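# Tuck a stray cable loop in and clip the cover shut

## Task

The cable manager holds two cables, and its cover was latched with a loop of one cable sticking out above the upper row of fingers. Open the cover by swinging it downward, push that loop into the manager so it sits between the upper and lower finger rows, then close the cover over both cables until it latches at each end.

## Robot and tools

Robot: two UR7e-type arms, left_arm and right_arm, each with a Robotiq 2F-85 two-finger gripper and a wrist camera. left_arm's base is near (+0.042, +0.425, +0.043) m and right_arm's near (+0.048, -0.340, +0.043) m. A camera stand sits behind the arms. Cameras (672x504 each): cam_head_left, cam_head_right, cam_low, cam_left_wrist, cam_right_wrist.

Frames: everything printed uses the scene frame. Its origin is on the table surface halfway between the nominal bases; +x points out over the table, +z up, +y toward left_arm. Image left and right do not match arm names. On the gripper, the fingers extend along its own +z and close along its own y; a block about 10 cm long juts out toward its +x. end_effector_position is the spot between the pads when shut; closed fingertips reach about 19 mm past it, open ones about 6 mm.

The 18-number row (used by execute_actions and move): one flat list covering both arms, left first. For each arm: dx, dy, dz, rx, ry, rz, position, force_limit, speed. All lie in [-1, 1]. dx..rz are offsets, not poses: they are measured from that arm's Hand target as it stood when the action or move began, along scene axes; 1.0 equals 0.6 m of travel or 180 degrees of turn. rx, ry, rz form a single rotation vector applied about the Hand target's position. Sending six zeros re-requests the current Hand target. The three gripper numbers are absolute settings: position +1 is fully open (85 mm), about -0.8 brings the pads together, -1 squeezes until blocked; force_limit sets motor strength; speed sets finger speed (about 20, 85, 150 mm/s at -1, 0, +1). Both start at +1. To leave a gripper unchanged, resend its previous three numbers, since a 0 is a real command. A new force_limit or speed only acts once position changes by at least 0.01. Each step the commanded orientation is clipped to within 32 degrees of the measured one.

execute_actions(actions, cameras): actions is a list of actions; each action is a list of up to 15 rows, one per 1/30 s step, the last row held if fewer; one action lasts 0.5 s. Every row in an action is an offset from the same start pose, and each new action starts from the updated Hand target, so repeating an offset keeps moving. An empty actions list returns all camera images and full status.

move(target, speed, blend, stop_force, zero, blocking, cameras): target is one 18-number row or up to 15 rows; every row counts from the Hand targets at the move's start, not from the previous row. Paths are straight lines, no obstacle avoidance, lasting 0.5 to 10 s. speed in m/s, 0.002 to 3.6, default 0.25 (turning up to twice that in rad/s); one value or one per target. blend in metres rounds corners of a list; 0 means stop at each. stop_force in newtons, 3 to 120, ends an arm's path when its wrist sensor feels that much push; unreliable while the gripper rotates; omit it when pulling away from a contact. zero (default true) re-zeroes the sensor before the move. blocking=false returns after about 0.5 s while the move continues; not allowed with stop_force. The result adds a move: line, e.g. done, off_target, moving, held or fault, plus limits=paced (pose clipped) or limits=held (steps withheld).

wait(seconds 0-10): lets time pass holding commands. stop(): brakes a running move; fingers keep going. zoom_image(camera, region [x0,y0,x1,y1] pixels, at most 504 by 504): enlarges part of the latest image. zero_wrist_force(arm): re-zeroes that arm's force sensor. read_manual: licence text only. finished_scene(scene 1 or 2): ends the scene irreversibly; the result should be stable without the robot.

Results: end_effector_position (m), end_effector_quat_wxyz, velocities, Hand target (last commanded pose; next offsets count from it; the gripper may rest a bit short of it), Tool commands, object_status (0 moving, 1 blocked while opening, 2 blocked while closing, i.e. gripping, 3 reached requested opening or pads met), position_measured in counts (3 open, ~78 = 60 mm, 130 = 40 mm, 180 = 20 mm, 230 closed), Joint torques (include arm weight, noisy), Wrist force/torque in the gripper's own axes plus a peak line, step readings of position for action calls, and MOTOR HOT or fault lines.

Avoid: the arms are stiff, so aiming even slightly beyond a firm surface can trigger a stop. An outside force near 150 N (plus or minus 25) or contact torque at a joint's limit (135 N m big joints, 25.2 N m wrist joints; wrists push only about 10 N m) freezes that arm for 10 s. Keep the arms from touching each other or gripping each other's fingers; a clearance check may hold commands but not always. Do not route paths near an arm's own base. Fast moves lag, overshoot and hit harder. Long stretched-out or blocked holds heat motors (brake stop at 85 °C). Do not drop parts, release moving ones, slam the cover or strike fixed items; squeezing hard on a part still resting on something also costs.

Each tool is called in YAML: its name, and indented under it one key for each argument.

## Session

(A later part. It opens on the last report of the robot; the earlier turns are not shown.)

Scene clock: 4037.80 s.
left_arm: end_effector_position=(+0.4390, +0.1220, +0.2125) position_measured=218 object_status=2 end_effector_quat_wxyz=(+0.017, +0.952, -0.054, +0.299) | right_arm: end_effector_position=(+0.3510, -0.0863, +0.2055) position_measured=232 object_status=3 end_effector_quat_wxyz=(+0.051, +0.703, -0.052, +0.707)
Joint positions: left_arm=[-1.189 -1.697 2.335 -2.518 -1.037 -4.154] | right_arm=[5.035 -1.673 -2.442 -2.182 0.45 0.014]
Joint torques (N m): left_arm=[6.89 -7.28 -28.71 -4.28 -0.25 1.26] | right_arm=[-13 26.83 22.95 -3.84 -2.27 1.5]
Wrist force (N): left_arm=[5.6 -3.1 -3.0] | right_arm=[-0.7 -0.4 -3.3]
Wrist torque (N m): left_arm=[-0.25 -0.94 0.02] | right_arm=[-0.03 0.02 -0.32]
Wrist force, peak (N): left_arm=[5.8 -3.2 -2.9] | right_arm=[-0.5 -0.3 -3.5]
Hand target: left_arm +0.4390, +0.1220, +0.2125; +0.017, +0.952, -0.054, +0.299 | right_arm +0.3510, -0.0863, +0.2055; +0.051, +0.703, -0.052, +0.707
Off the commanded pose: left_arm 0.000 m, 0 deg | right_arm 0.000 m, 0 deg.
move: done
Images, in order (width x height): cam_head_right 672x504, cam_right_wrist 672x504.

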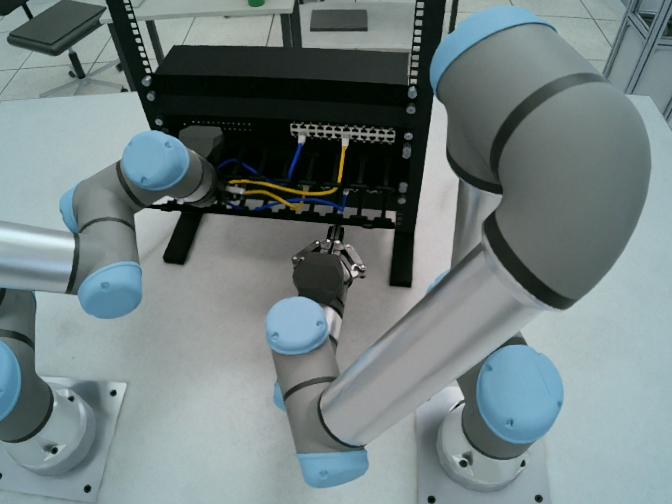

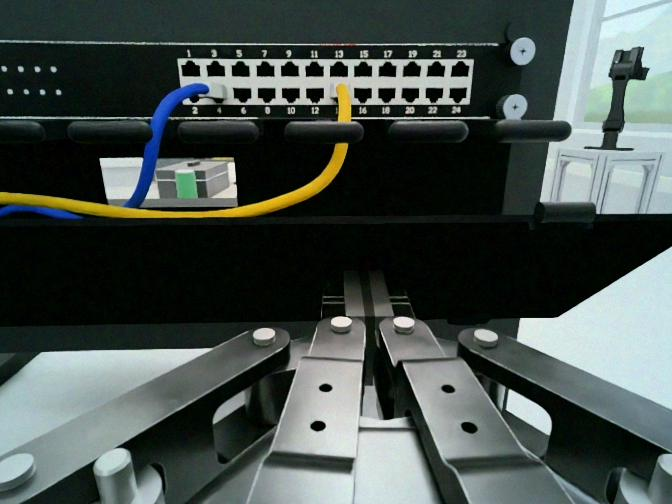

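move:
  target: [0,0,0,0,0,0,-1,-0.6,-0.5,0.0102,0,0.0058,0,0,0,-1,-0.6,-0.2]
  speed: 0.01
  stop_force: 8
  cameras: ["cam_left_wrist"]

Scene clock: 4051.17 s.
left_arm: end_effector_position=(+0.4390, +0.1220, +0.2125) position_measured=218 object_status=2 end_effector_quat_wxyz=(+0.017, +0.952, -0.054, +0.299) | right_arm: end_effector_position=(+0.3571, -0.0863, +0.2090) position_measured=232 object_status=3 end_effector_quat_wxyz=(+0.051, +0.703, -0.052, +0.707)
Joint positions: left_arm=[-1.189 -1.697 2.335 -2.518 -1.037 -4.154] | right_arm=[5.012 -1.665 -2.435 -2.197 0.427 0.014]
Joint torques (N m): left_arm=[4.65 -8.17 -25.15 -4.12 -0.21 1.42] | right_arm=[-13.36 27.86 23.94 -3.88 -2.78 1.23]
Wrist force (N): left_arm=[5.7 -3.4 -2.6] | right_arm=[-1.8 1.3 -6.7]
Wrist torque (N m): left_arm=[-0.25 -0.92 0.01] | right_arm=[-0.02 0.06 -0.32]
Wrist force, peak (N): left_arm=[6.3 -3.3 -2.8] | right_arm=[-0.8 1.5 -7.0]
Hand target: left_arm +0.4390, +0.1220, +0.2125; +0.017, +0.952, -0.054, +0.299 | right_arm +0.3571, -0.0863, +0.2090; +0.051, +0.703, -0.052, +0.707
Off the commanded pose: left_arm 0.000 m, 0 deg | right_arm 0.000 m, 0 deg.
move: done
Images, in order (width x height): cam_left_wrist 672x504.

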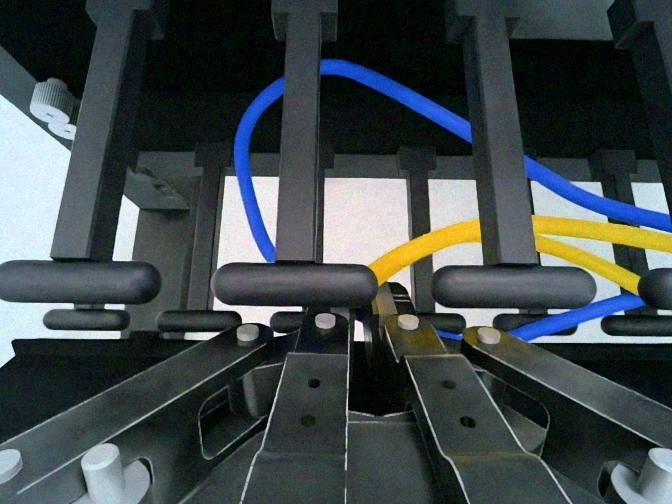

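move:
  target: [0,0,0,0,0,0,-0.6,-0.6,-1,0,0,0,0,0,0,-1,-0.6,-0.2]
  cameras: ["cam_left_wrist"]

Scene clock: 4059.40 s.
left_arm: end_effector_position=(+0.4390, +0.1220, +0.2125) position_measured=204 object_status=0 end_effector_quat_wxyz=(+0.017, +0.952, -0.054, +0.299) | right_arm: end_effector_position=(+0.3571, -0.0863, +0.2090) position_measured=232 object_status=3 end_effector_quat_wxyz=(+0.051, +0.703, -0.052, +0.707)
Joint positions: left_arm=[-1.189 -1.697 2.335 -2.518 -1.037 -4.154] | right_arm=[5.012 -1.665 -2.435 -2.197 0.427 0.014]
Joint torques (N m): left_arm=[1.66 -8.89 -23.72 -4.4 -0.24 1.21] | right_arm=[-15.33 27.27 24.94 -3.62 -1.03 1.17]
Wrist force (N): left_arm=[5.9 -2.9 -2.3] | right_arm=[-1.6 0.8 -6.3]
Wrist torque (N m): left_arm=[-0.23 -0.96 -0.02] | right_arm=[-0.06 0.06 -0.32]
Wrist force, peak (N): left_arm=[6.0 -3.7 -2.9] | right_arm=[-2.3 1.3 -6.8]
Hand target: left_arm +0.4390, +0.1220, +0.2125; +0.017, +0.952, -0.054, +0.299 | right_arm +0.3571, -0.0863, +0.2090; +0.051, +0.703, -0.052, +0.707
Off the commanded pose: left_arm 0.000 m, 0 deg | right_arm 0.000 m, 0 deg.
move: done
Images, in order (width x height): cam_left_wrist 672x504.

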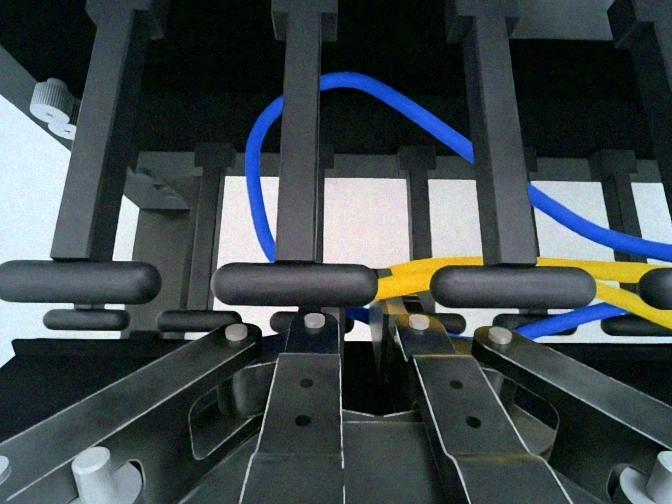

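move:
  target:
    - [0,0,0,0,0,0,-0.45,-0.6,-1,0,0,0,0,0,0,-1,-0.6,-0.2]
    - [-0.038,0.0045,0.0546,0,0,0,-0.45,-0.6,-1,0,0,0,0,0,0,-1,-0.6,-0.2]
  speed: 0.05
  cameras: ["cam_left_wrist"]

Scene clock: 4069.87 s.
left_arm: end_effector_position=(+0.4162, +0.1247, +0.2453) position_measured=186 object_status=3 end_effector_quat_wxyz=(+0.017, +0.952, -0.054, +0.299) | right_arm: end_effector_position=(+0.3571, -0.0863, +0.2090) position_measured=232 object_status=3 end_effector_quat_wxyz=(+0.051, +0.703, -0.052, +0.707)
Joint positions: left_arm=[-1.248 -1.811 2.313 -2.348 -1.02 -4.22] | right_arm=[5.012 -1.665 -2.435 -2.197 0.427 0.014]
Joint torques (N m): left_arm=[-11.97 -18.78 -32.34 -1.72 2.65 -1.51] | right_arm=[-13.41 26.45 22.52 -3.68 0.95 1.23]
Wrist force (N): left_arm=[5.9 -2.2 -1.6] | right_arm=[-1.0 0.8 -6.4]
Wrist torque (N m): left_arm=[-0.24 -0.98 0.06] | right_arm=[-0.02 0.00 -0.32]
Wrist force, peak (N): left_arm=[6.3 -2.9 -2.6] | right_arm=[-1.5 1.1 -6.8]
Hand target: left_arm +0.4162, +0.1247, +0.2453; +0.017, +0.952, -0.054, +0.299 | right_arm +0.3571, -0.0863, +0.2090; +0.051, +0.703, -0.052, +0.707
Off the commanded pose: left_arm 0.000 m, 0 deg | right_arm 0.000 m, 0 deg.
move: done
Images, in order (width x height): cam_left_wrist 672x504.

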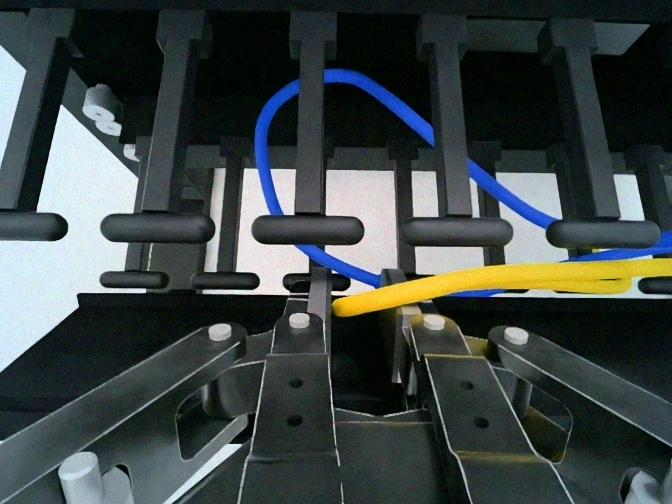

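move:
  target:
    - [-0.0473,0.0054,0.0684,0,0,0,-0.45,-0.6,-1,-0.0102,0,-0.0058,0,0,0,-1,-0.6,-0.2]
    - [-0.07,0.0054,0.1,0,0,0,-0.2,-0.6,-1,-0.0243,0,-0.0158,0,0,0,-1,-0.6,-0.2]
    - [-0.07,0.0054,0.1,0,0,0,-0.2,-0.6,-1,-0.0468,0,-0.0315,0,0,0,-1,-0.6,-0.2]
    - [-0.07,0.0054,0.1,0,0,0,-0.2,-0.6,-1,-0.0587,0,-0.0547,0,0,0,-1,-0.6,-0.2]
    - [-0.07,0.0054,0.1,0,0,0,-0.2,-0.6,-1,-0.0587,0,-0.0847,0,0,0,-1,-0.6,-0.2]
  speed: [0.05,0.03,0.03,0.03,0.03]
  blend: [0,0.002,0.002,0.002,0]
  cameras: ["cam_left_wrist"]

Scene clock: 4129.73 s.
left_arm: end_effector_position=(+0.3742, +0.1279, +0.3053) position_measured=154 object_status=3 end_effector_quat_wxyz=(+0.017, +0.952, -0.054, +0.299) | right_arm: end_effector_position=(+0.3219, -0.0863, +0.1582) position_measured=232 object_status=3 end_effector_quat_wxyz=(+0.051, +0.703, -0.052, +0.707)
Joint positions: left_arm=[-1.372 -1.978 2.233 -2.024 -0.991 -4.363] | right_arm=[5.139 -1.821 -2.485 -1.987 0.554 0.011]
Joint torques (N m): left_arm=[-11.54 -14.17 -33.92 -1.72 2.99 -1.49] | right_arm=[14.8 10.28 -3.38 1.27 2.79 -1.31]
Wrist force (N): left_arm=[5.8 -1.8 -1.2] | right_arm=[-1.1 -0.5 -1.8]
Wrist torque (N m): left_arm=[-0.27 -0.93 0.06] | right_arm=[-0.01 0.02 -0.14]
Wrist force, peak (N): left_arm=[6.2 -1.8 -1.4] | right_arm=[-1.0 1.0 -6.7]
Hand target: left_arm +0.3742, +0.1279, +0.3053; +0.017, +0.952, -0.054, +0.299 | right_arm +0.3219, -0.0863, +0.1582; +0.051, +0.703, -0.052, +0.707
Off the commanded pose: left_arm 0.000 m, 0 deg | right_arm 0.000 m, 0 deg.
move: done; blend cut to 0 m at target 2
Images, in order (width x height): cam_left_wrist 672x504.

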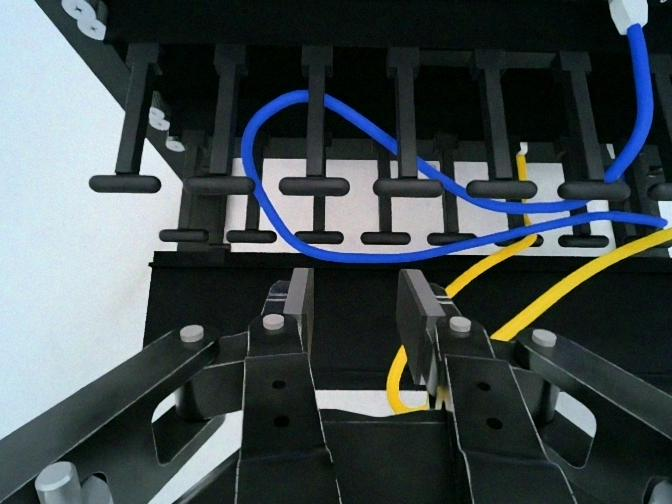

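move:
  target:
    - [-0.1153,-0.0257,-0.0422,-0.0063,-0.0552,0,0.09,-0.6,0,0,0,0,0,0,0,-1,-0.6,-0.2]
    - [-0.0643,-0.0285,-0.115,-0.0063,-0.0552,0,0.09,-0.6,0,0,0,0,0,0,0,-1,-0.6,-0.2]
    - [-0.0643,-0.0285,-0.115,-0.0063,-0.0552,0,-1,-0.6,-0.5,0,0,0,0,0,0,-1,-0.6,-0.2]
  speed: [0.15,0.08,0.08]
  cameras: ["cam_left_wrist"]

Scene clock: 4146.70 s.
left_arm: end_effector_position=(+0.3356, +0.1108, +0.2363) position_measured=218 object_status=0 end_effector_quat_wxyz=(+0.022, +0.923, -0.052, +0.381) | right_arm: end_effector_position=(+0.3219, -0.0863, +0.1582) position_measured=232 object_status=3 end_effector_quat_wxyz=(+0.051, +0.703, -0.052, +0.707)
Joint positions: left_arm=[-1.62 -1.958 2.448 -2.106 -0.788 -4.651] | right_arm=[5.139 -1.821 -2.485 -1.987 0.554 0.011]
Joint torques (N m): left_arm=[8.11 2.11 -14.64 -3.79 0.35 1.46] | right_arm=[14.06 10.36 -3.45 1.56 2.29 -1.44]
Wrist force (N): left_arm=[5.8 -1.4 -1.7] | right_arm=[-0.9 -0.8 -1.5]
Wrist torque (N m): left_arm=[-0.18 -1.03 -0.03] | right_arm=[-0.05 0.00 -0.14]
Wrist force, peak (N): left_arm=[7.4 -2.1 -1.2] | right_arm=[-1.1 -1.0 -1.8]
Hand target: left_arm +0.3356, +0.1108, +0.2363; +0.022, +0.923, -0.052, +0.381 | right_arm +0.3219, -0.0863, +0.1582; +0.051, +0.703, -0.052, +0.707
Off the commanded pose: left_arm 0.000 m, 0 deg | right_arm 0.000 m, 0 deg.
move: done
Images, in order (width x height): cam_left_wrist 672x504.

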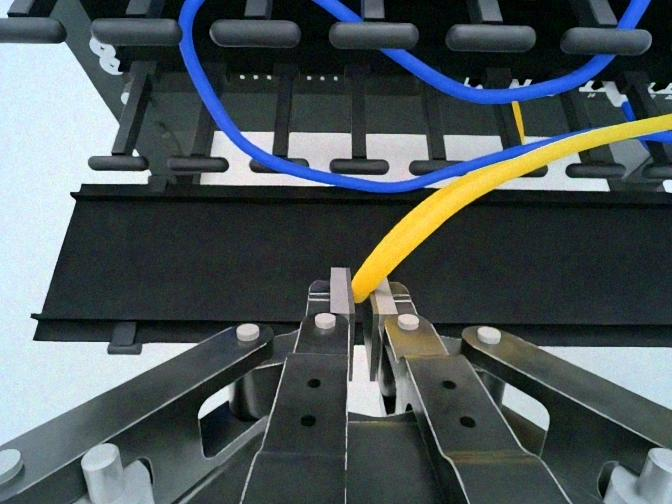

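move:
  target:
    - [0.0657,0.007,0.0228,-0.0094,-0.0828,0,-1,-0.6,-0.5,0,0,0,0,0,0,-1,-0.6,-0.2]
    - [0.124,0.0137,-0.0122,-0.0205,-0.18,0,-1,-0.6,-0.5,0,0,0,0,0,0,-1,-0.6,-0.2]
    - [0.1907,0.0203,-0.028,-0.0283,-0.2484,0,-1,-0.6,-0.5,0,0,0,0,0,0,-1,-0.6,-0.2]
  speed: [0.1,0.2,0.2]
  blend: [0.01,0.01,0]
  cameras: ["cam_left_wrist"]

Scene clock: 4162.00 s.
left_arm: end_effector_position=(+0.4488, +0.1230, +0.2195) position_measured=218 object_status=2 end_effector_quat_wxyz=(-0.015, +0.720, +0.015, +0.694) | right_arm: end_effector_position=(+0.3219, -0.0863, +0.1582) position_measured=232 object_status=3 end_effector_quat_wxyz=(+0.051, +0.703, -0.052, +0.707)
Joint positions: left_arm=[-1.497 -1.148 2.591 -3.27 -0.038 -4.456] | right_arm=[5.139 -1.821 -2.485 -1.987 0.554 0.011]
Joint torques (N m): left_arm=[8.92 -16.5 -13.5 -3.79 1 1.45] | right_arm=[12.82 10.11 -3.33 1.41 2.12 -1.11]
Wrist force (N): left_arm=[5.7 -1.1 -5.0] | right_arm=[-1.2 -0.5 -1.7]
Wrist torque (N m): left_arm=[-0.16 -1.39 -0.08] | right_arm=[-0.01 0.04 -0.14]
Wrist force, peak (N): left_arm=[6.1 -1.0 -5.3] | right_arm=[-1.0 -1.0 -2.1]
Hand target: left_arm +0.4500, +0.1230, +0.2195; +0.041, +0.707, -0.040, +0.705 | right_arm +0.3219, -0.0863, +0.1582; +0.051, +0.703, -0.052, +0.707
Off the commanded pose: left_arm 0.001 m, 9 deg | right_arm 0.000 m, 0 deg.
move: off_target (left_arm)
Images, in order (width x height): cam_left_wrist 672x504.

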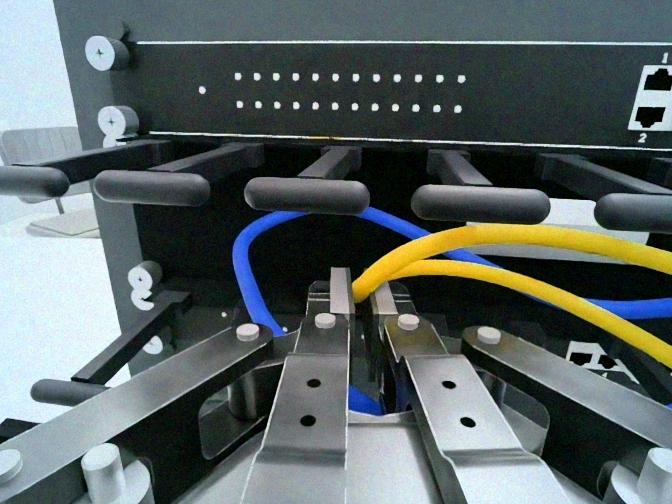

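move:
  target: [0.0417,-0.005,0,0,0,0.055,-1,-0.6,-0.5,0,0,0,0,0,0,-1,-0.6,-0.2]
  speed: 0.06
  cameras: ["cam_left_wrist"]

Scene clock: 4180.17 s.
left_arm: end_effector_position=(+0.4741, +0.1199, +0.2195) position_measured=218 object_status=2 end_effector_quat_wxyz=(-0.040, +0.714, +0.042, +0.698) | right_arm: end_effector_position=(+0.3219, -0.0863, +0.1582) position_measured=232 object_status=3 end_effector_quat_wxyz=(+0.051, +0.703, -0.052, +0.707)
Joint positions: left_arm=[-1.424 -1.061 2.491 -3.39 -0.025 -4.324] | right_arm=[5.139 -1.821 -2.485 -1.987 0.554 0.011]
Joint torques (N m): left_arm=[9.58 -19.11 -13.52 -3.73 0.97 1.5] | right_arm=[12.39 10.07 -4.81 1.42 1.75 -1.52]
Wrist force (N): left_arm=[5.8 -0.8 -6.0] | right_arm=[-0.8 -0.7 -1.5]
Wrist torque (N m): left_arm=[-0.19 -1.42 -0.07] | right_arm=[-0.05 -0.02 -0.14]
Wrist force, peak (N): left_arm=[6.2 -0.9 -5.9] | right_arm=[-1.0 -0.7 -2.0]
Hand target: left_arm +0.4750, +0.1200, +0.2195; -0.020, +0.707, +0.021, +0.706 | right_arm +0.3219, -0.0863, +0.1582; +0.051, +0.703, -0.052, +0.707
Off the commanded pose: left_arm 0.001 m, 4 deg | right_arm 0.000 m, 0 deg.
move: off_target (left_arm)
Images, in order (width x height): cam_left_wrist 672x504.

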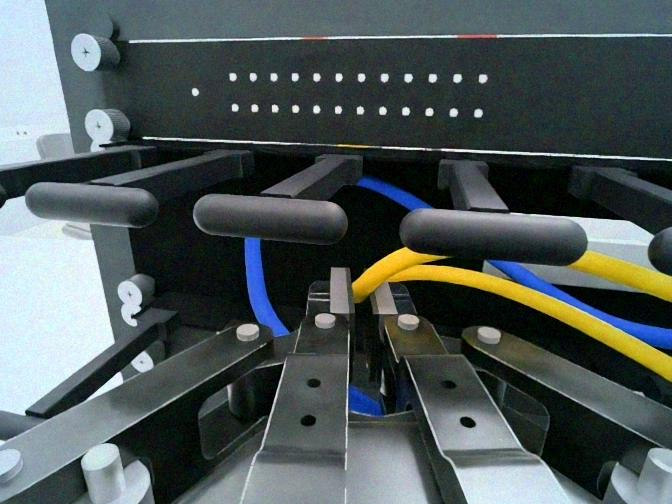

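move:
  target: [0,0,0,0,0,0,-0.4,-0.6,-1,0,0,0,0,0,0,-1,-0.6,-0.2]
  speed: 0.06
  cameras: ["cam_left_wrist"]

Scene clock: 4184.47 s.
left_arm: end_effector_position=(+0.4741, +0.1199, +0.2195) position_measured=179 object_status=0 end_effector_quat_wxyz=(-0.040, +0.714, +0.042, +0.698) | right_arm: end_effector_position=(+0.3219, -0.0863, +0.1582) position_measured=232 object_status=3 end_effector_quat_wxyz=(+0.051, +0.703, -0.052, +0.707)
Joint positions: left_arm=[-1.424 -1.061 2.491 -3.39 -0.025 -4.324] | right_arm=[5.139 -1.821 -2.485 -1.987 0.554 0.011]
Joint torques (N m): left_arm=[5.32 -19.04 -13.56 -3.35 0.91 1.43] | right_arm=[13.37 10.06 -4.37 1.5 1.66 -1.13]
Wrist force (N): left_arm=[7.1 -1.6 -4.1] | right_arm=[-0.7 -0.6 -1.7]
Wrist torque (N m): left_arm=[-0.01 -1.43 -0.14] | right_arm=[-0.02 -0.01 -0.13]
Wrist force, peak (N): left_arm=[6.1 -0.7 -6.1] | right_arm=[-1.0 -0.9 -1.8]
Hand target: left_arm +0.4741, +0.1199, +0.2195; -0.040, +0.714, +0.042, +0.698 (not the last commanded pose) | right_arm +0.3219, -0.0863, +0.1582; +0.051, +0.703, -0.052, +0.707
Off the commanded pose: left_arm 0.001 m, 4 deg | right_arm 0.000 m, 0 deg.
move: off_target (left_arm)
Images, in order (width x height): cam_left_wrist 672x504.

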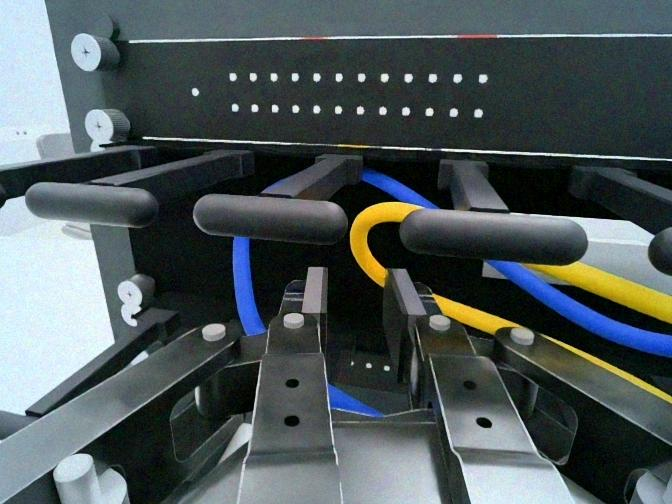

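move:
  target:
    - [-0.15,-0.0175,0.003,0,0,0,-0.4,-0.6,-1,0,0,0,0,0,0,-1,-0.6,-0.2]
    - [-0.16,-0.03,0.14,0.02,0.12,-0.03,-0.4,-0.6,-1,0,0,0,0,0,0,-1,-0.6,-0.2]
  speed: [0.08,0.15]
  blend: [0.005,0]
  cameras: ["cam_left_wrist"]

Scene clock: 4203.83 s.
left_arm: end_effector_position=(+0.3781, +0.1020, +0.3035) position_measured=179 object_status=3 end_effector_quat_wxyz=(-0.037, +0.832, -0.022, +0.554) | right_arm: end_effector_position=(+0.3219, -0.0863, +0.1582) position_measured=232 object_status=3 end_effector_quat_wxyz=(+0.051, +0.703, -0.052, +0.707)
Joint positions: left_arm=[-1.655 -1.866 2.333 -1.702 -0.419 -4.985] | right_arm=[5.139 -1.821 -2.485 -1.987 0.554 0.011]
Joint torques (N m): left_arm=[-8.9 -0.89 -30.85 -0.69 0.5 -1.54] | right_arm=[12.71 10.13 -2.6 1.58 1.5 -1.3]
Wrist force (N): left_arm=[6.1 -1.4 -2.6] | right_arm=[-0.9 -0.6 -1.6]
Wrist torque (N m): left_arm=[-0.13 -1.23 -0.04] | right_arm=[-0.03 -0.01 -0.13]
Wrist force, peak (N): left_arm=[7.4 -1.5 -4.0] | right_arm=[-1.1 -0.7 -2.0]
Hand target: left_arm +0.3781, +0.1019, +0.3035; -0.037, +0.832, -0.022, +0.554 | right_arm +0.3219, -0.0863, +0.1582; +0.051, +0.703, -0.052, +0.707
Off the commanded pose: left_arm 0.000 m, 0 deg | right_arm 0.000 m, 0 deg.
move: done
Images, in order (width x height): cam_left_wrist 672x504.

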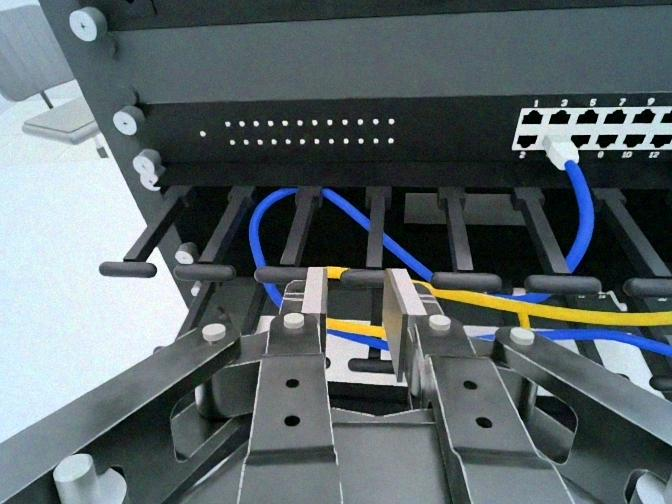

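move:
  target: [-0.05,-0.02,0.08,0,0,0,-0.4,-0.6,-1,0,0,0,0,0,0,-1,-0.6,-0.2]
  speed: 0.15
  cameras: ["cam_left_wrist"]

zoom_image:
  camera: "cam_left_wrist"
  region: [200, 150, 672, 400]

Scene clock: 4210.87 s.
left_arm: end_effector_position=(+0.3481, +0.0899, +0.3515) position_measured=179 object_status=3 end_effector_quat_wxyz=(-0.037, +0.832, -0.022, +0.554) | right_arm: end_effector_position=(+0.3219, -0.0863, +0.1582) position_measured=232 object_status=3 end_effector_quat_wxyz=(+0.051, +0.703, -0.052, +0.707)
Joint positions: left_arm=[-1.742 -1.903 2.183 -1.345 -0.454 -5.171] | right_arm=[5.139 -1.821 -2.485 -1.987 0.554 0.011]
Joint torques (N m): left_arm=[-11.22 -0.97 -32.29 -0.65 0.4 -1.48] | right_arm=[12.44 10.76 -4.29 1.5 1.05 -0.92]
Wrist force (N): left_arm=[6.4 -1.2 -2.7] | right_arm=[-1.0 -0.8 -1.5]
Wrist torque (N m): left_arm=[-0.09 -1.26 -0.04] | right_arm=[-0.06 0.02 -0.13]
Wrist force, peak (N): left_arm=[7.2 -1.2 -3.5] | right_arm=[-0.9 -1.1 -2.0]
Hand target: left_arm +0.3481, +0.0899, +0.3515; -0.037, +0.832, -0.022, +0.554 | right_arm +0.3219, -0.0863, +0.1582; +0.051, +0.703, -0.052, +0.707
Off the commanded pose: left_arm 0.000 m, 0 deg | right_arm 0.000 m, 0 deg.
move: done
Images, in order (width x height): cam_left_wrist 672x504.

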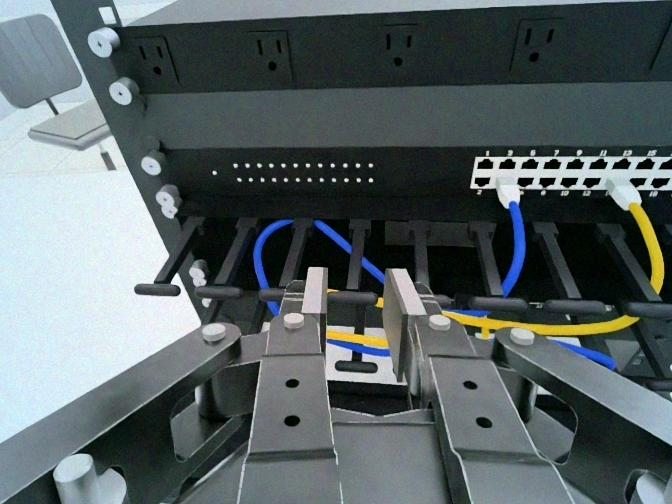

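Scaled by 1.068 from the camera's 672x504 image, which has a finer 960x720 frame.

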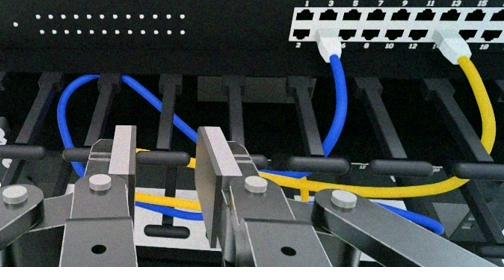

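execute_actions:
  actions:
    - [[-0.05,0,0.1,0,0,0,-0.4,-0.6,-1,0,0,0,0,0,0,-1,-0.6,-0.2]]
  cameras: ["cam_head_right", "cam_right_wrist"]

zoom_image:
  camera: "cam_head_right"
  region: [140, 120, 410, 270]

Scene clock: 4219.73 s.
left_arm: end_effector_position=(+0.3181, +0.0899, +0.4115) position_measured=179 object_status=3 end_effector_quat_wxyz=(-0.037, +0.832, -0.022, +0.554) | right_arm: end_effector_position=(+0.3219, -0.0863, +0.1582) position_measured=232 object_status=3 end_effector_quat_wxyz=(+0.051, +0.703, -0.052, +0.707)
Joint positions: left_arm=[-1.832 -1.931 2.013 -1.003 -0.504 -5.335] | right_arm=[5.139 -1.821 -2.485 -1.987 0.554 0.011]
Joint torques (N m): left_arm=[-11.91 0.15 -32.4 -0.17 0.05 -1.53] | right_arm=[14.59 10.02 -4.17 1.58 0.73 -1]
Wrist force (N): left_arm=[6.2 -1.6 -3.1] | right_arm=[-1.1 -0.9 -1.9]
Wrist torque (N m): left_arm=[-0.16 -1.23 -0.05] | right_arm=[-0.07 0.02 -0.13]
Wrist force, peak (N): left_arm=[10.4 -1.1 -4.8] | right_arm=[-1.2 -0.6 -2.0]
Hand target: left_arm +0.3181, +0.0899, +0.4115; -0.037, +0.832, -0.022, +0.554 | right_arm +0.3219, -0.0863, +0.1582; +0.051, +0.703, -0.052, +0.707
Off the commanded pose: left_arm 0.000 m, 0 deg | right_arm 0.000 m, 0 deg.
Step readings (end_effector_position of left_arm | right_arm):
0: (+0.3481, +0.0899, +0.3515) | (+0.3219, -0.0863, +0.1582)
1: (+0.3480, +0.0899, +0.3516) | (+0.3219, -0.0863, +0.1582)
2: (+0.3456, +0.0888, +0.3550) | (+0.3219, -0.0863, +0.1582)
4: (+0.3371, +0.0852, +0.3768) | (+0.3219, -0.0863, +0.1582)
8: (+0.3255, +0.0872, +0.4030) | (+0.3219, -0.0863, +0.1582)
15: (+0.3189, +0.0897, +0.4110) | (+0.3219, -0.0863, +0.1582)
Images, in order (width x height): cam_head_right 672x504, cam_right_wrist 672x504.

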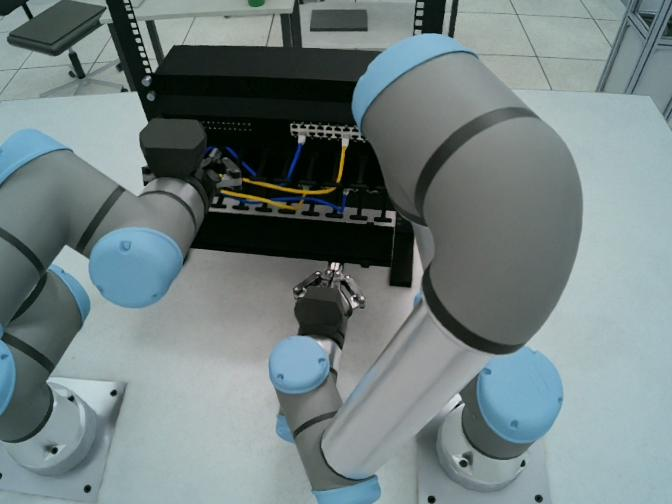

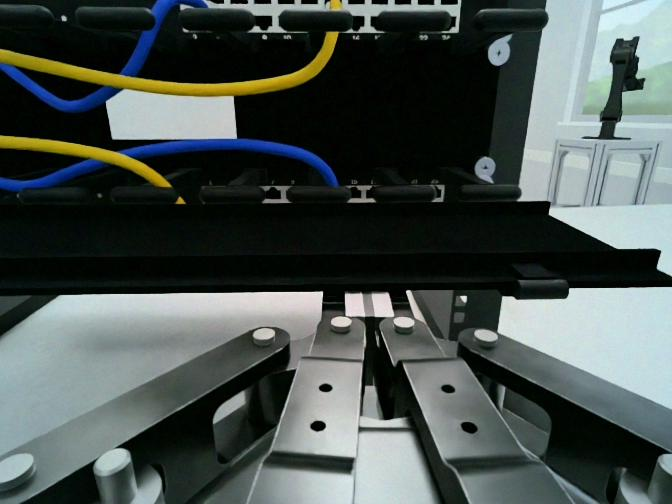

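Scaled by 1.867 from the camera's 672x504 image, which has a finer 960x720 frame.

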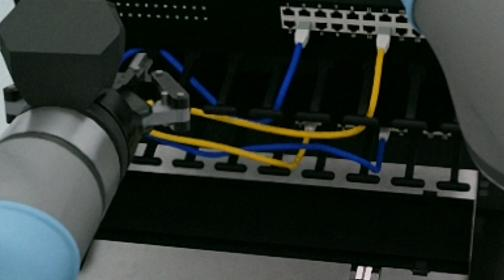

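move:
  target:
    - [0,0,0,0,0,0,-1,-0.6,-0.5,0,0,0.03,0,0,0,-1,-0.6,-0.2]
    - [0,0,0.0,0,0,0,-1,-0.6,-0.5,0.0118,0,0.0532,0,0,0,-1,-0.6,-0.2]
    - [0,0,0,0,0,0,-1,-0.6,-0.5,0.0343,0,0.0688,0,0,0,-1,-0.6,-0.2]
    - [0,0,0,0,0,0,-1,-0.6,-0.5,0.0485,0,0.0788,0,0,0,-1,-0.6,-0.2]
  speed: 0.03
  blend: [0.002,0.002,0.002,0]
  cameras: ["cam_left_wrist", "cam_right_wrist"]

zoom_image:
  camera: "cam_left_wrist"
  region: [200, 200, 672, 400]

Scene clock: 4235.37 s.
left_arm: end_effector_position=(+0.3181, +0.0899, +0.4115) position_measured=231 object_status=3 end_effector_quat_wxyz=(-0.037, +0.832, -0.022, +0.554) | right_arm: end_effector_position=(+0.3509, -0.0863, +0.2054) position_measured=232 object_status=3 end_effector_quat_wxyz=(+0.051, +0.703, -0.052, +0.707)
Joint positions: left_arm=[-1.832 -1.931 2.013 -1.002 -0.504 -5.336] | right_arm=[5.035 -1.673 -2.442 -2.182 0.45 0.014]
Joint torques (N m): left_arm=[-12.01 -0.45 -32.03 -0.24 0.07 -1.57] | right_arm=[-12.29 27.58 22.71 -3.65 -2.29 1.42]
Wrist force (N): left_arm=[6.7 -1.4 -2.9] | right_arm=[-0.7 -0.3 -2.9]
Wrist torque (N m): left_arm=[-0.14 -1.31 -0.05] | right_arm=[-0.02 0.00 -0.32]
Wrist force, peak (N): left_arm=[6.7 -1.6 -2.9] | right_arm=[-0.7 -1.0 -3.3]
Hand target: left_arm +0.3181, +0.0899, +0.4115; -0.037, +0.832, -0.022, +0.554 | right_arm +0.3510, -0.0863, +0.2054; +0.051, +0.703, -0.052, +0.707
Off the commanded pose: left_arm 0.000 m, 0 deg | right_arm 0.000 m, 0 deg.
move: done; blend cut to 0 m at target 1
Images, in order (width x height): cam_left_wrist 672x504, cam_right_wrist 672x504.

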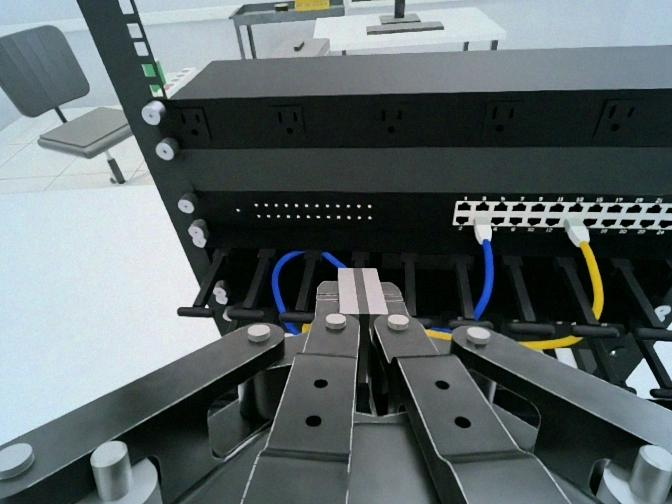

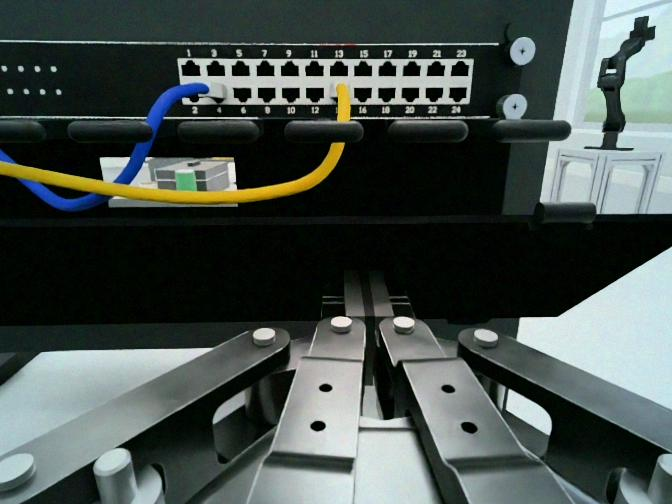

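Scaled by 1.068 from the camera's 672x504 image, which has a finer 960x720 frame.

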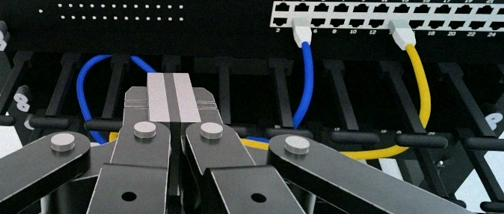

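move:
  target: [0.0935,0.0633,-0.177,-0.0168,0.1815,-0.0287,-1,-0.6,-1,0,0,0,0,0,0,-1,-0.6,-0.2]
  speed: 0.2
  cameras: ["cam_left_wrist"]

Scene clock: 4249.43 s.
left_arm: end_effector_position=(+0.3741, +0.1279, +0.3053) position_measured=231 object_status=3 end_effector_quat_wxyz=(+0.017, +0.953, -0.054, +0.299) | right_arm: end_effector_position=(+0.3510, -0.0863, +0.2054) position_measured=232 object_status=3 end_effector_quat_wxyz=(+0.051, +0.703, -0.052, +0.707)
Joint positions: left_arm=[-1.372 -1.977 2.232 -2.023 -0.991 -4.362] | right_arm=[5.035 -1.673 -2.442 -2.182 0.45 0.014]
Joint torques (N m): left_arm=[8.55 0.41 -17.21 -4 -0.01 1.44] | right_arm=[-13.96 25.68 23.12 -3.82 -2.38 1.13]
Wrist force (N): left_arm=[5.9 -1.9 -1.1] | right_arm=[-0.5 -0.1 -3.0]
Wrist torque (N m): left_arm=[-0.29 -0.95 -0.01] | right_arm=[0.01 -0.01 -0.32]
Wrist force, peak (N): left_arm=[6.9 -1.4 -3.0] | right_arm=[-0.8 -0.2 -3.5]
Hand target: left_arm +0.3742, +0.1279, +0.3053; +0.017, +0.953, -0.054, +0.299 | right_arm +0.3510, -0.0863, +0.2054; +0.051, +0.703, -0.052, +0.707
Off the commanded pose: left_arm 0.000 m, 0 deg | right_arm 0.000 m, 0 deg.
move: done
Images, in order (width x height): cam_left_wrist 672x504.

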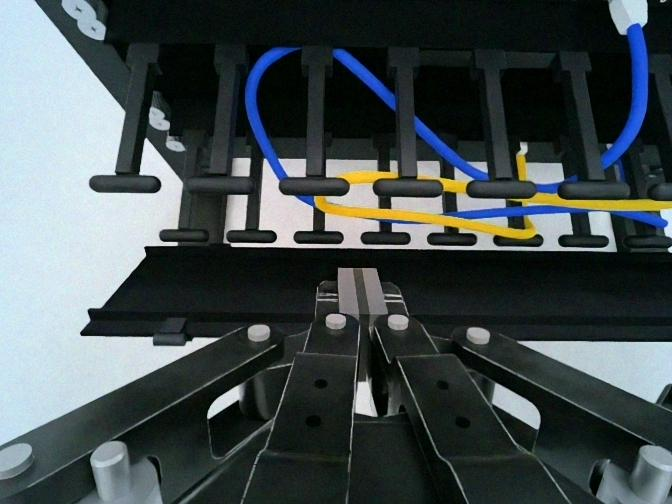

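move:
  target:
    - [0,0,0,0,0,0,-1,-0.6,-1,0.0102,0,0.0068,0,0,0,-1,-0.6,-0.2]
    - [0,0,0,0,0,0,-1,-0.6,-1,0.027,0,0.0235,0,0,0,-1,-0.6,-0.2]
  speed: 0.015
  blend: [0.002,0]
  stop_force: 15
  cameras: ["cam_left_wrist", "cam_right_wrist"]

Scene clock: 4262.47 s.
left_arm: end_effector_position=(+0.3742, +0.1279, +0.3053) position_measured=231 object_status=3 end_effector_quat_wxyz=(+0.017, +0.953, -0.054, +0.299) | right_arm: end_effector_position=(+0.3672, -0.0863, +0.2195) position_measured=232 object_status=3 end_effector_quat_wxyz=(+0.051, +0.703, -0.052, +0.707)
Joint positions: left_arm=[-1.372 -1.977 2.232 -2.023 -0.992 -4.362] | right_arm=[4.976 -1.639 -2.419 -2.24 0.391 0.016]
Joint torques (N m): left_arm=[7.33 0.2 -16.3 -4.01 -0.13 1.45] | right_arm=[-12.65 27.45 24.61 -3.9 -2.44 1.31]
Wrist force (N): left_arm=[6.0 -1.9 -1.1] | right_arm=[-0.7 -1.0 -2.4]
Wrist torque (N m): left_arm=[-0.29 -0.96 -0.01] | right_arm=[-0.07 -0.02 -0.33]
Wrist force, peak (N): left_arm=[6.2 -1.9 -1.2] | right_arm=[-0.8 -0.3 -3.4]
Hand target: left_arm +0.3742, +0.1279, +0.3053; +0.017, +0.953, -0.054, +0.299 | right_arm +0.3672, -0.0863, +0.2195; +0.051, +0.703, -0.052, +0.707
Off the commanded pose: left_arm 0.000 m, 0 deg | right_arm 0.000 m, 0 deg.
move: done
Images, in order (width x height): cam_left_wrist 672x504, cam_right_wrist 672x504.

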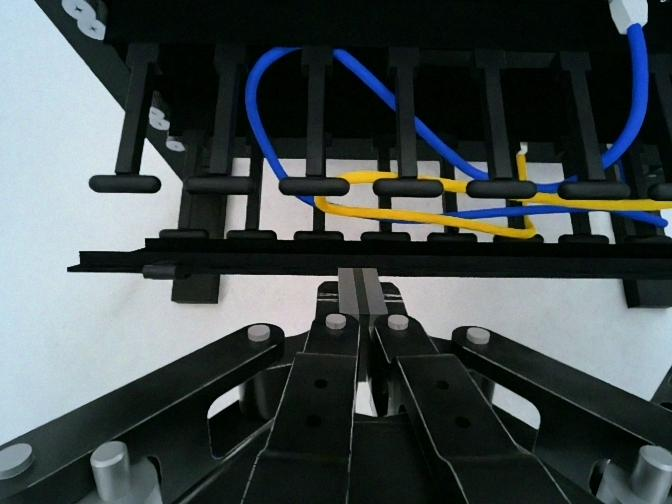

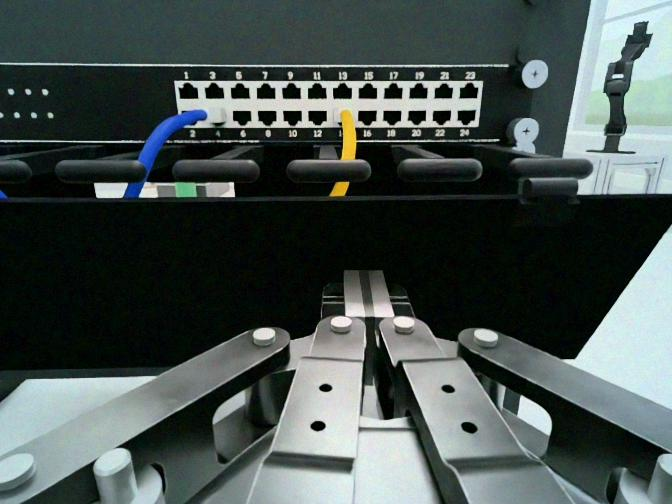

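move:
  target:
    - [-0.0237,0.1202,0.0912,-0.218,0.0636,-0.018,-1,-0.6,-1,0.005,0,0.0033,0,0,0,-1,-0.6,-0.2]
    - [-0.007,0.2868,-0.0088,-0.4365,0.1272,-0.0359,-1,-0.6,-1,0.01,0,0.0067,0,0,0,-1,-0.6,-0.2]
    - [0.018,0.1785,-0.088,-0.4365,0.1272,-0.0359,-1,-0.6,-1,0.015,0,0.01,0,0,0,-1,-0.6,-0.2]
  speed: [0.3,0.3,0.15]
  blend: [0.02,0.02,0]
  cameras: ["cam_left_wrist", "cam_right_wrist"]

Scene clock: 4292.27 s.
left_arm: end_effector_position=(+0.3850, +0.2350, +0.2525) position_measured=231 object_status=3 end_effector_quat_wxyz=(+0.637, +0.760, +0.101, +0.084) | right_arm: end_effector_position=(+0.3762, -0.0863, +0.2255) position_measured=232 object_status=3 end_effector_quat_wxyz=(+0.051, +0.703, -0.052, +0.707)
Joint positions: left_arm=[-0.279 -1.148 2.61 -4.282 -2.554 -4.444] | right_arm=[4.943 -1.628 -2.407 -2.265 0.358 0.017]
Joint torques (N m): left_arm=[-11.46 -13.72 -12.29 -3.23 0.92 -1.5] | right_arm=[-13.06 25.61 24.78 -3.51 -2.37 1.28]
Wrist force (N): left_arm=[5.6 -2.1 -1.8] | right_arm=[-0.3 -0.9 -2.3]
Wrist torque (N m): left_arm=[0.08 -0.89 0.32] | right_arm=[-0.05 -0.03 -0.32]
Wrist force, peak (N): left_arm=[6.1 -2.4 -2.6] | right_arm=[-0.8 -0.8 -2.7]
Hand target: left_arm +0.3850, +0.2350, +0.2525; +0.637, +0.760, +0.101, +0.084 | right_arm +0.3762, -0.0863, +0.2255; +0.051, +0.703, -0.052, +0.707
Off the commanded pose: left_arm 0.000 m, 0 deg | right_arm 0.000 m, 0 deg.
move: done
Images, in order (width x height): cam_left_wrist 672x504, cam_right_wrist 672x504.

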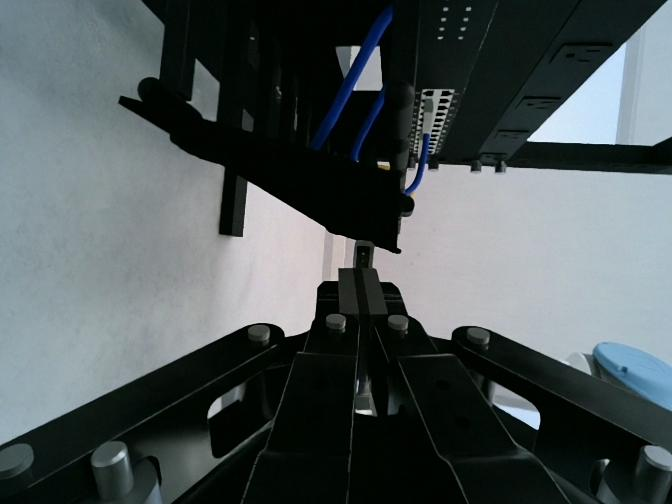

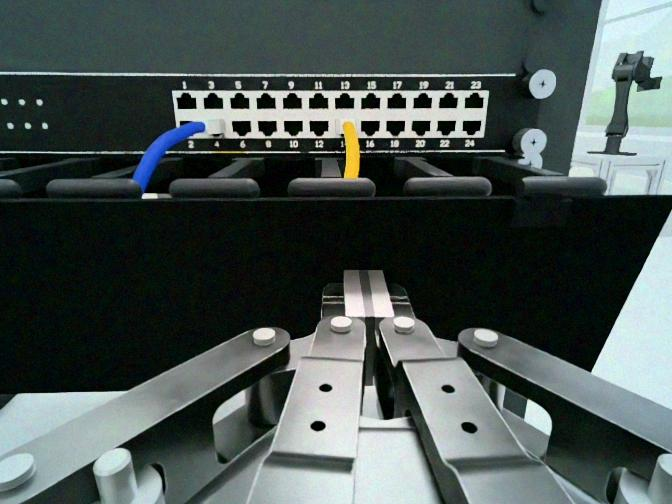

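move:
  target: [0.0333,-0.0362,0,0,0,0,-1,-0.6,-1,0,0,0,0,0,0,-1,-0.6,-0.2]
  speed: 0.06

move:
  target: [0.06,-0.008,0,0,0,0,-1,-0.6,-1,0,0,0,0,0,0,-1,-0.6,-0.2]
  speed: 0.01
  stop_force: 12
  cameras: ["cam_left_wrist"]

Scene clock: 4303.20 s.
left_arm: end_effector_position=(+0.4048, +0.2134, +0.2525) position_measured=231 object_status=3 end_effector_quat_wxyz=(+0.637, +0.760, +0.101, +0.084) | right_arm: end_effector_position=(+0.3762, -0.0863, +0.2255) position_measured=232 object_status=3 end_effector_quat_wxyz=(+0.051, +0.703, -0.052, +0.707)
Joint positions: left_arm=[-0.333 -1.133 2.556 -4.267 -2.502 -4.473] | right_arm=[4.943 -1.628 -2.407 -2.265 0.358 0.017]
Joint torques (N m): left_arm=[-11.4 -15.57 -13.69 -0.66 1.02 -1.6] | right_arm=[-13.79 26.42 25.48 -3.34 -2.27 1.29]
Wrist force (N): left_arm=[5.5 -2.1 -2.2] | right_arm=[-0.1 -0.9 -2.0]
Wrist torque (N m): left_arm=[0.08 -0.91 0.32] | right_arm=[-0.05 -0.03 -0.33]
Wrist force, peak (N): left_arm=[6.0 -2.1 -2.0] | right_arm=[-0.2 -0.8 -2.7]
Hand target: left_arm +0.4049, +0.2133, +0.2525; +0.637, +0.760, +0.101, +0.084 | right_arm +0.3762, -0.0863, +0.2255; +0.051, +0.703, -0.052, +0.707
Off the commanded pose: left_arm 0.000 m, 0 deg | right_arm 0.000 m, 0 deg.
move: done

Scene clock: 4306.30 s.
left_arm: end_effector_position=(+0.4244, +0.2107, +0.2525) position_measured=231 object_status=3 end_effector_quat_wxyz=(+0.637, +0.760, +0.101, +0.084) | right_arm: end_effector_position=(+0.3762, -0.0863, +0.2255) position_measured=232 object_status=3 end_effector_quat_wxyz=(+0.051, +0.703, -0.052, +0.707)
Joint positions: left_arm=[-0.319 -1.12 2.503 -4.221 -2.517 -4.465] | right_arm=[4.943 -1.628 -2.407 -2.265 0.358 0.017]
Joint torques (N m): left_arm=[-10.24 -31.63 -0.91 -2.6 2.93 -1.3] | right_arm=[-13.05 25.44 26.51 -3.46 -2.06 1.39]
Wrist force (N): left_arm=[-6.2 -3.1 -5.1] | right_arm=[0.6 -0.8 -1.6]
Wrist torque (N m): left_arm=[0.04 -0.58 0.30] | right_arm=[-0.03 -0.13 -0.33]
Wrist force, peak (N): left_arm=[-13.3 -4.7 -11.1] | right_arm=[-0.2 -0.9 -2.2]
Hand target: left_arm +0.4244, +0.2107, +0.2525; +0.637, +0.760, +0.101, +0.084 (not the last commanded pose) | right_arm +0.3762, -0.0863, +0.2255; +0.051, +0.703, -0.052, +0.707
Off the commanded pose: left_arm 0.017 m, 0 deg | right_arm 0.000 m, 0 deg.
move: contact (left_arm)
Images, in order (width x height): cam_left_wrist 672x504.

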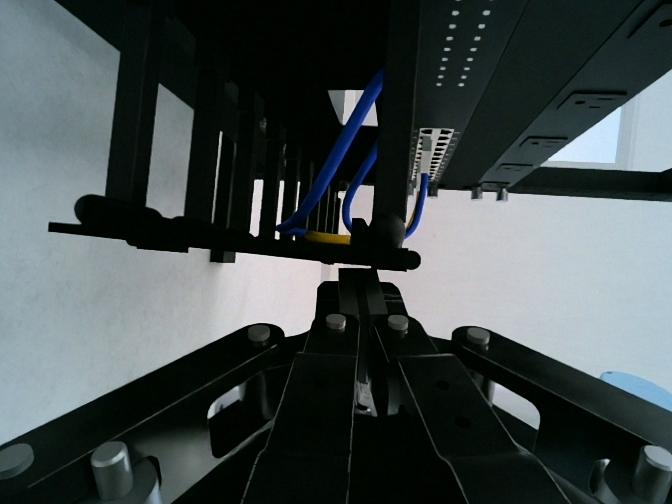

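move:
  target:
    - [0,0,0,0,0,0,-1,-0.6,-1,-0.0133,0.002,0,0,0,0,-1,-0.6,-0.2]
    - [0,0,0,0,0,0,-1,-0.6,-1,-0.03,-0.1028,0.0242,0,0,0,-1,-0.6,-0.2]
  speed: 0.05
  blend: [0.003,0]
  cameras: ["cam_right_wrist"]

Scene clock: 4321.17 s.
left_arm: end_effector_position=(+0.4244, +0.2107, +0.2525) position_measured=231 object_status=3 end_effector_quat_wxyz=(+0.637, +0.760, +0.101, +0.084) | right_arm: end_effector_position=(+0.3582, -0.1479, +0.2400) position_measured=232 object_status=3 end_effector_quat_wxyz=(+0.051, +0.703, -0.052, +0.707)
Joint positions: left_arm=[-0.319 -1.12 2.503 -4.221 -2.517 -4.465] | right_arm=[5.093 -1.397 -2.56 -2.339 0.508 0.012]
Joint torques (N m): left_arm=[-9.32 -31.37 -0.74 -2.74 1.05 -1.32] | right_arm=[12.74 16.36 2.73 -3.75 2.55 -1.38]
Wrist force (N): left_arm=[-6.2 -2.9 -5.1] | right_arm=[0.2 -0.8 -1.7]
Wrist torque (N m): left_arm=[0.04 -0.58 0.29] | right_arm=[-0.03 -0.06 -0.15]
Wrist force, peak (N): left_arm=[-6.3 -3.2 -5.4] | right_arm=[0.0 -1.2 -2.3]
Hand target: left_arm +0.4244, +0.2107, +0.2525; +0.637, +0.760, +0.101, +0.084 | right_arm +0.3582, -0.1479, +0.2401; +0.051, +0.703, -0.052, +0.707
Off the commanded pose: left_arm 0.000 m, 0 deg | right_arm 0.000 m, 0 deg.
move: done
Images, in order (width x height): cam_right_wrist 672x504.

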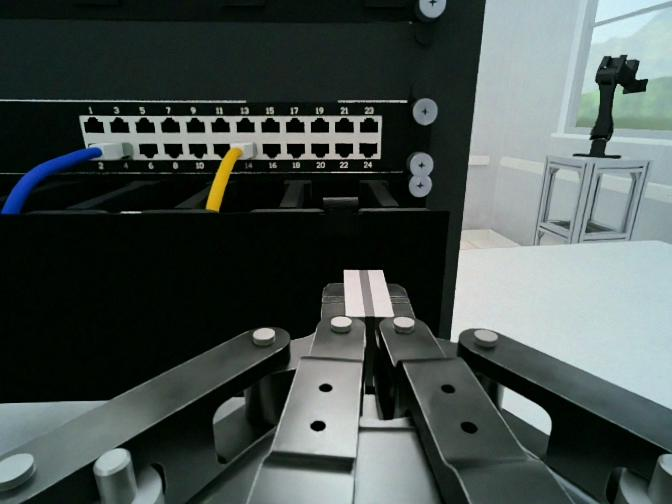

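move:
  target: [0,0,0,0,0,0,-1,-0.6,-1,0.028,-0.004,0,0,0,0,-1,-0.6,-0.2]
  speed: 0.01
  stop_force: 8

move:
  target: [0,0,0,0,0,0,-1,-0.6,-1,0.03,-0.0042,0,0,0,0,-1,-0.6,-0.2]
  speed: 0.004
  stop_force: 30
  cameras: ["cam_right_wrist"]

Scene clock: 4330.33 s.
left_arm: end_effector_position=(+0.4244, +0.2107, +0.2525) position_measured=231 object_status=3 end_effector_quat_wxyz=(+0.637, +0.760, +0.101, +0.084) | right_arm: end_effector_position=(+0.3750, -0.1503, +0.2401) position_measured=232 object_status=3 end_effector_quat_wxyz=(+0.051, +0.703, -0.052, +0.707)
Joint positions: left_arm=[-0.319 -1.12 2.503 -4.221 -2.517 -4.465] | right_arm=[5.016 -1.405 -2.553 -2.338 0.431 0.014]
Joint torques (N m): left_arm=[-10.06 -31.99 -0.81 -2.54 0.76 -1.33] | right_arm=[-12.11 -1.05 26.84 1.83 -2.38 1.29]
Wrist force (N): left_arm=[-6.1 -3.0 -5.1] | right_arm=[0.1 -0.6 -2.1]
Wrist torque (N m): left_arm=[0.02 -0.60 0.29] | right_arm=[0.01 -0.04 -0.32]
Wrist force, peak (N): left_arm=[-6.4 -3.1 -5.4] | right_arm=[0.0 -1.2 -2.2]
Hand target: left_arm +0.4244, +0.2107, +0.2525; +0.637, +0.760, +0.101, +0.084 | right_arm +0.3750, -0.1503, +0.2401; +0.051, +0.703, -0.052, +0.707
Off the commanded pose: left_arm 0.000 m, 0 deg | right_arm 0.000 m, 0 deg.
move: done

Scene clock: 4333.37 s.
left_arm: end_effector_position=(+0.4244, +0.2107, +0.2525) position_measured=231 object_status=3 end_effector_quat_wxyz=(+0.637, +0.760, +0.101, +0.084) | right_arm: end_effector_position=(+0.3833, -0.1515, +0.2401) position_measured=232 object_status=3 end_effector_quat_wxyz=(+0.051, +0.703, -0.052, +0.707)
Joint positions: left_arm=[-0.319 -1.12 2.503 -4.221 -2.517 -4.465] | right_arm=[4.977 -1.411 -2.549 -2.338 0.392 0.016]
Joint torques (N m): left_arm=[-10.02 -31.76 -0.82 -2.42 0.89 -1.3] | right_arm=[7.46 17.23 0.39 -2.11 1.07 -0.29]
Wrist force (N): left_arm=[-6.3 -2.9 -5.0] | right_arm=[4.7 4.2 -28.2]
Wrist torque (N m): left_arm=[0.08 -0.57 0.30] | right_arm=[0.10 -0.20 -0.32]
Wrist force, peak (N): left_arm=[-6.5 -3.2 -5.3] | right_arm=[5.5 8.3 -57.0]
Hand target: left_arm +0.4244, +0.2107, +0.2525; +0.637, +0.760, +0.101, +0.084 | right_arm +0.3833, -0.1515, +0.2401; +0.051, +0.703, -0.052, +0.707 (not the last commanded pose)
Off the commanded pose: left_arm 0.000 m, 0 deg | right_arm 0.010 m, 0 deg.
move: contact (right_arm)
Images, in order (width x height): cam_right_wrist 672x504.

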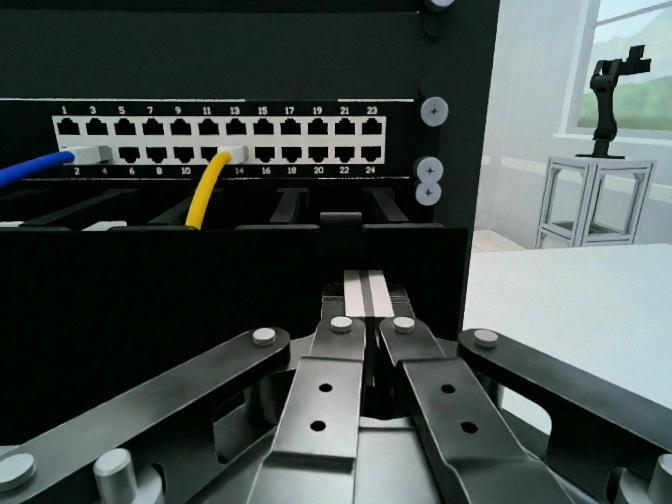

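zoom_image:
  camera: "cam_right_wrist"
  region: [180, 150, 480, 290]

Scaled by 1.680 from the camera's 672x504 image, which has a finer 960x720 frame.

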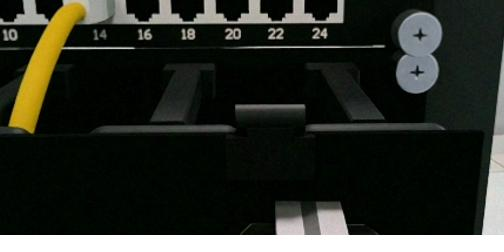

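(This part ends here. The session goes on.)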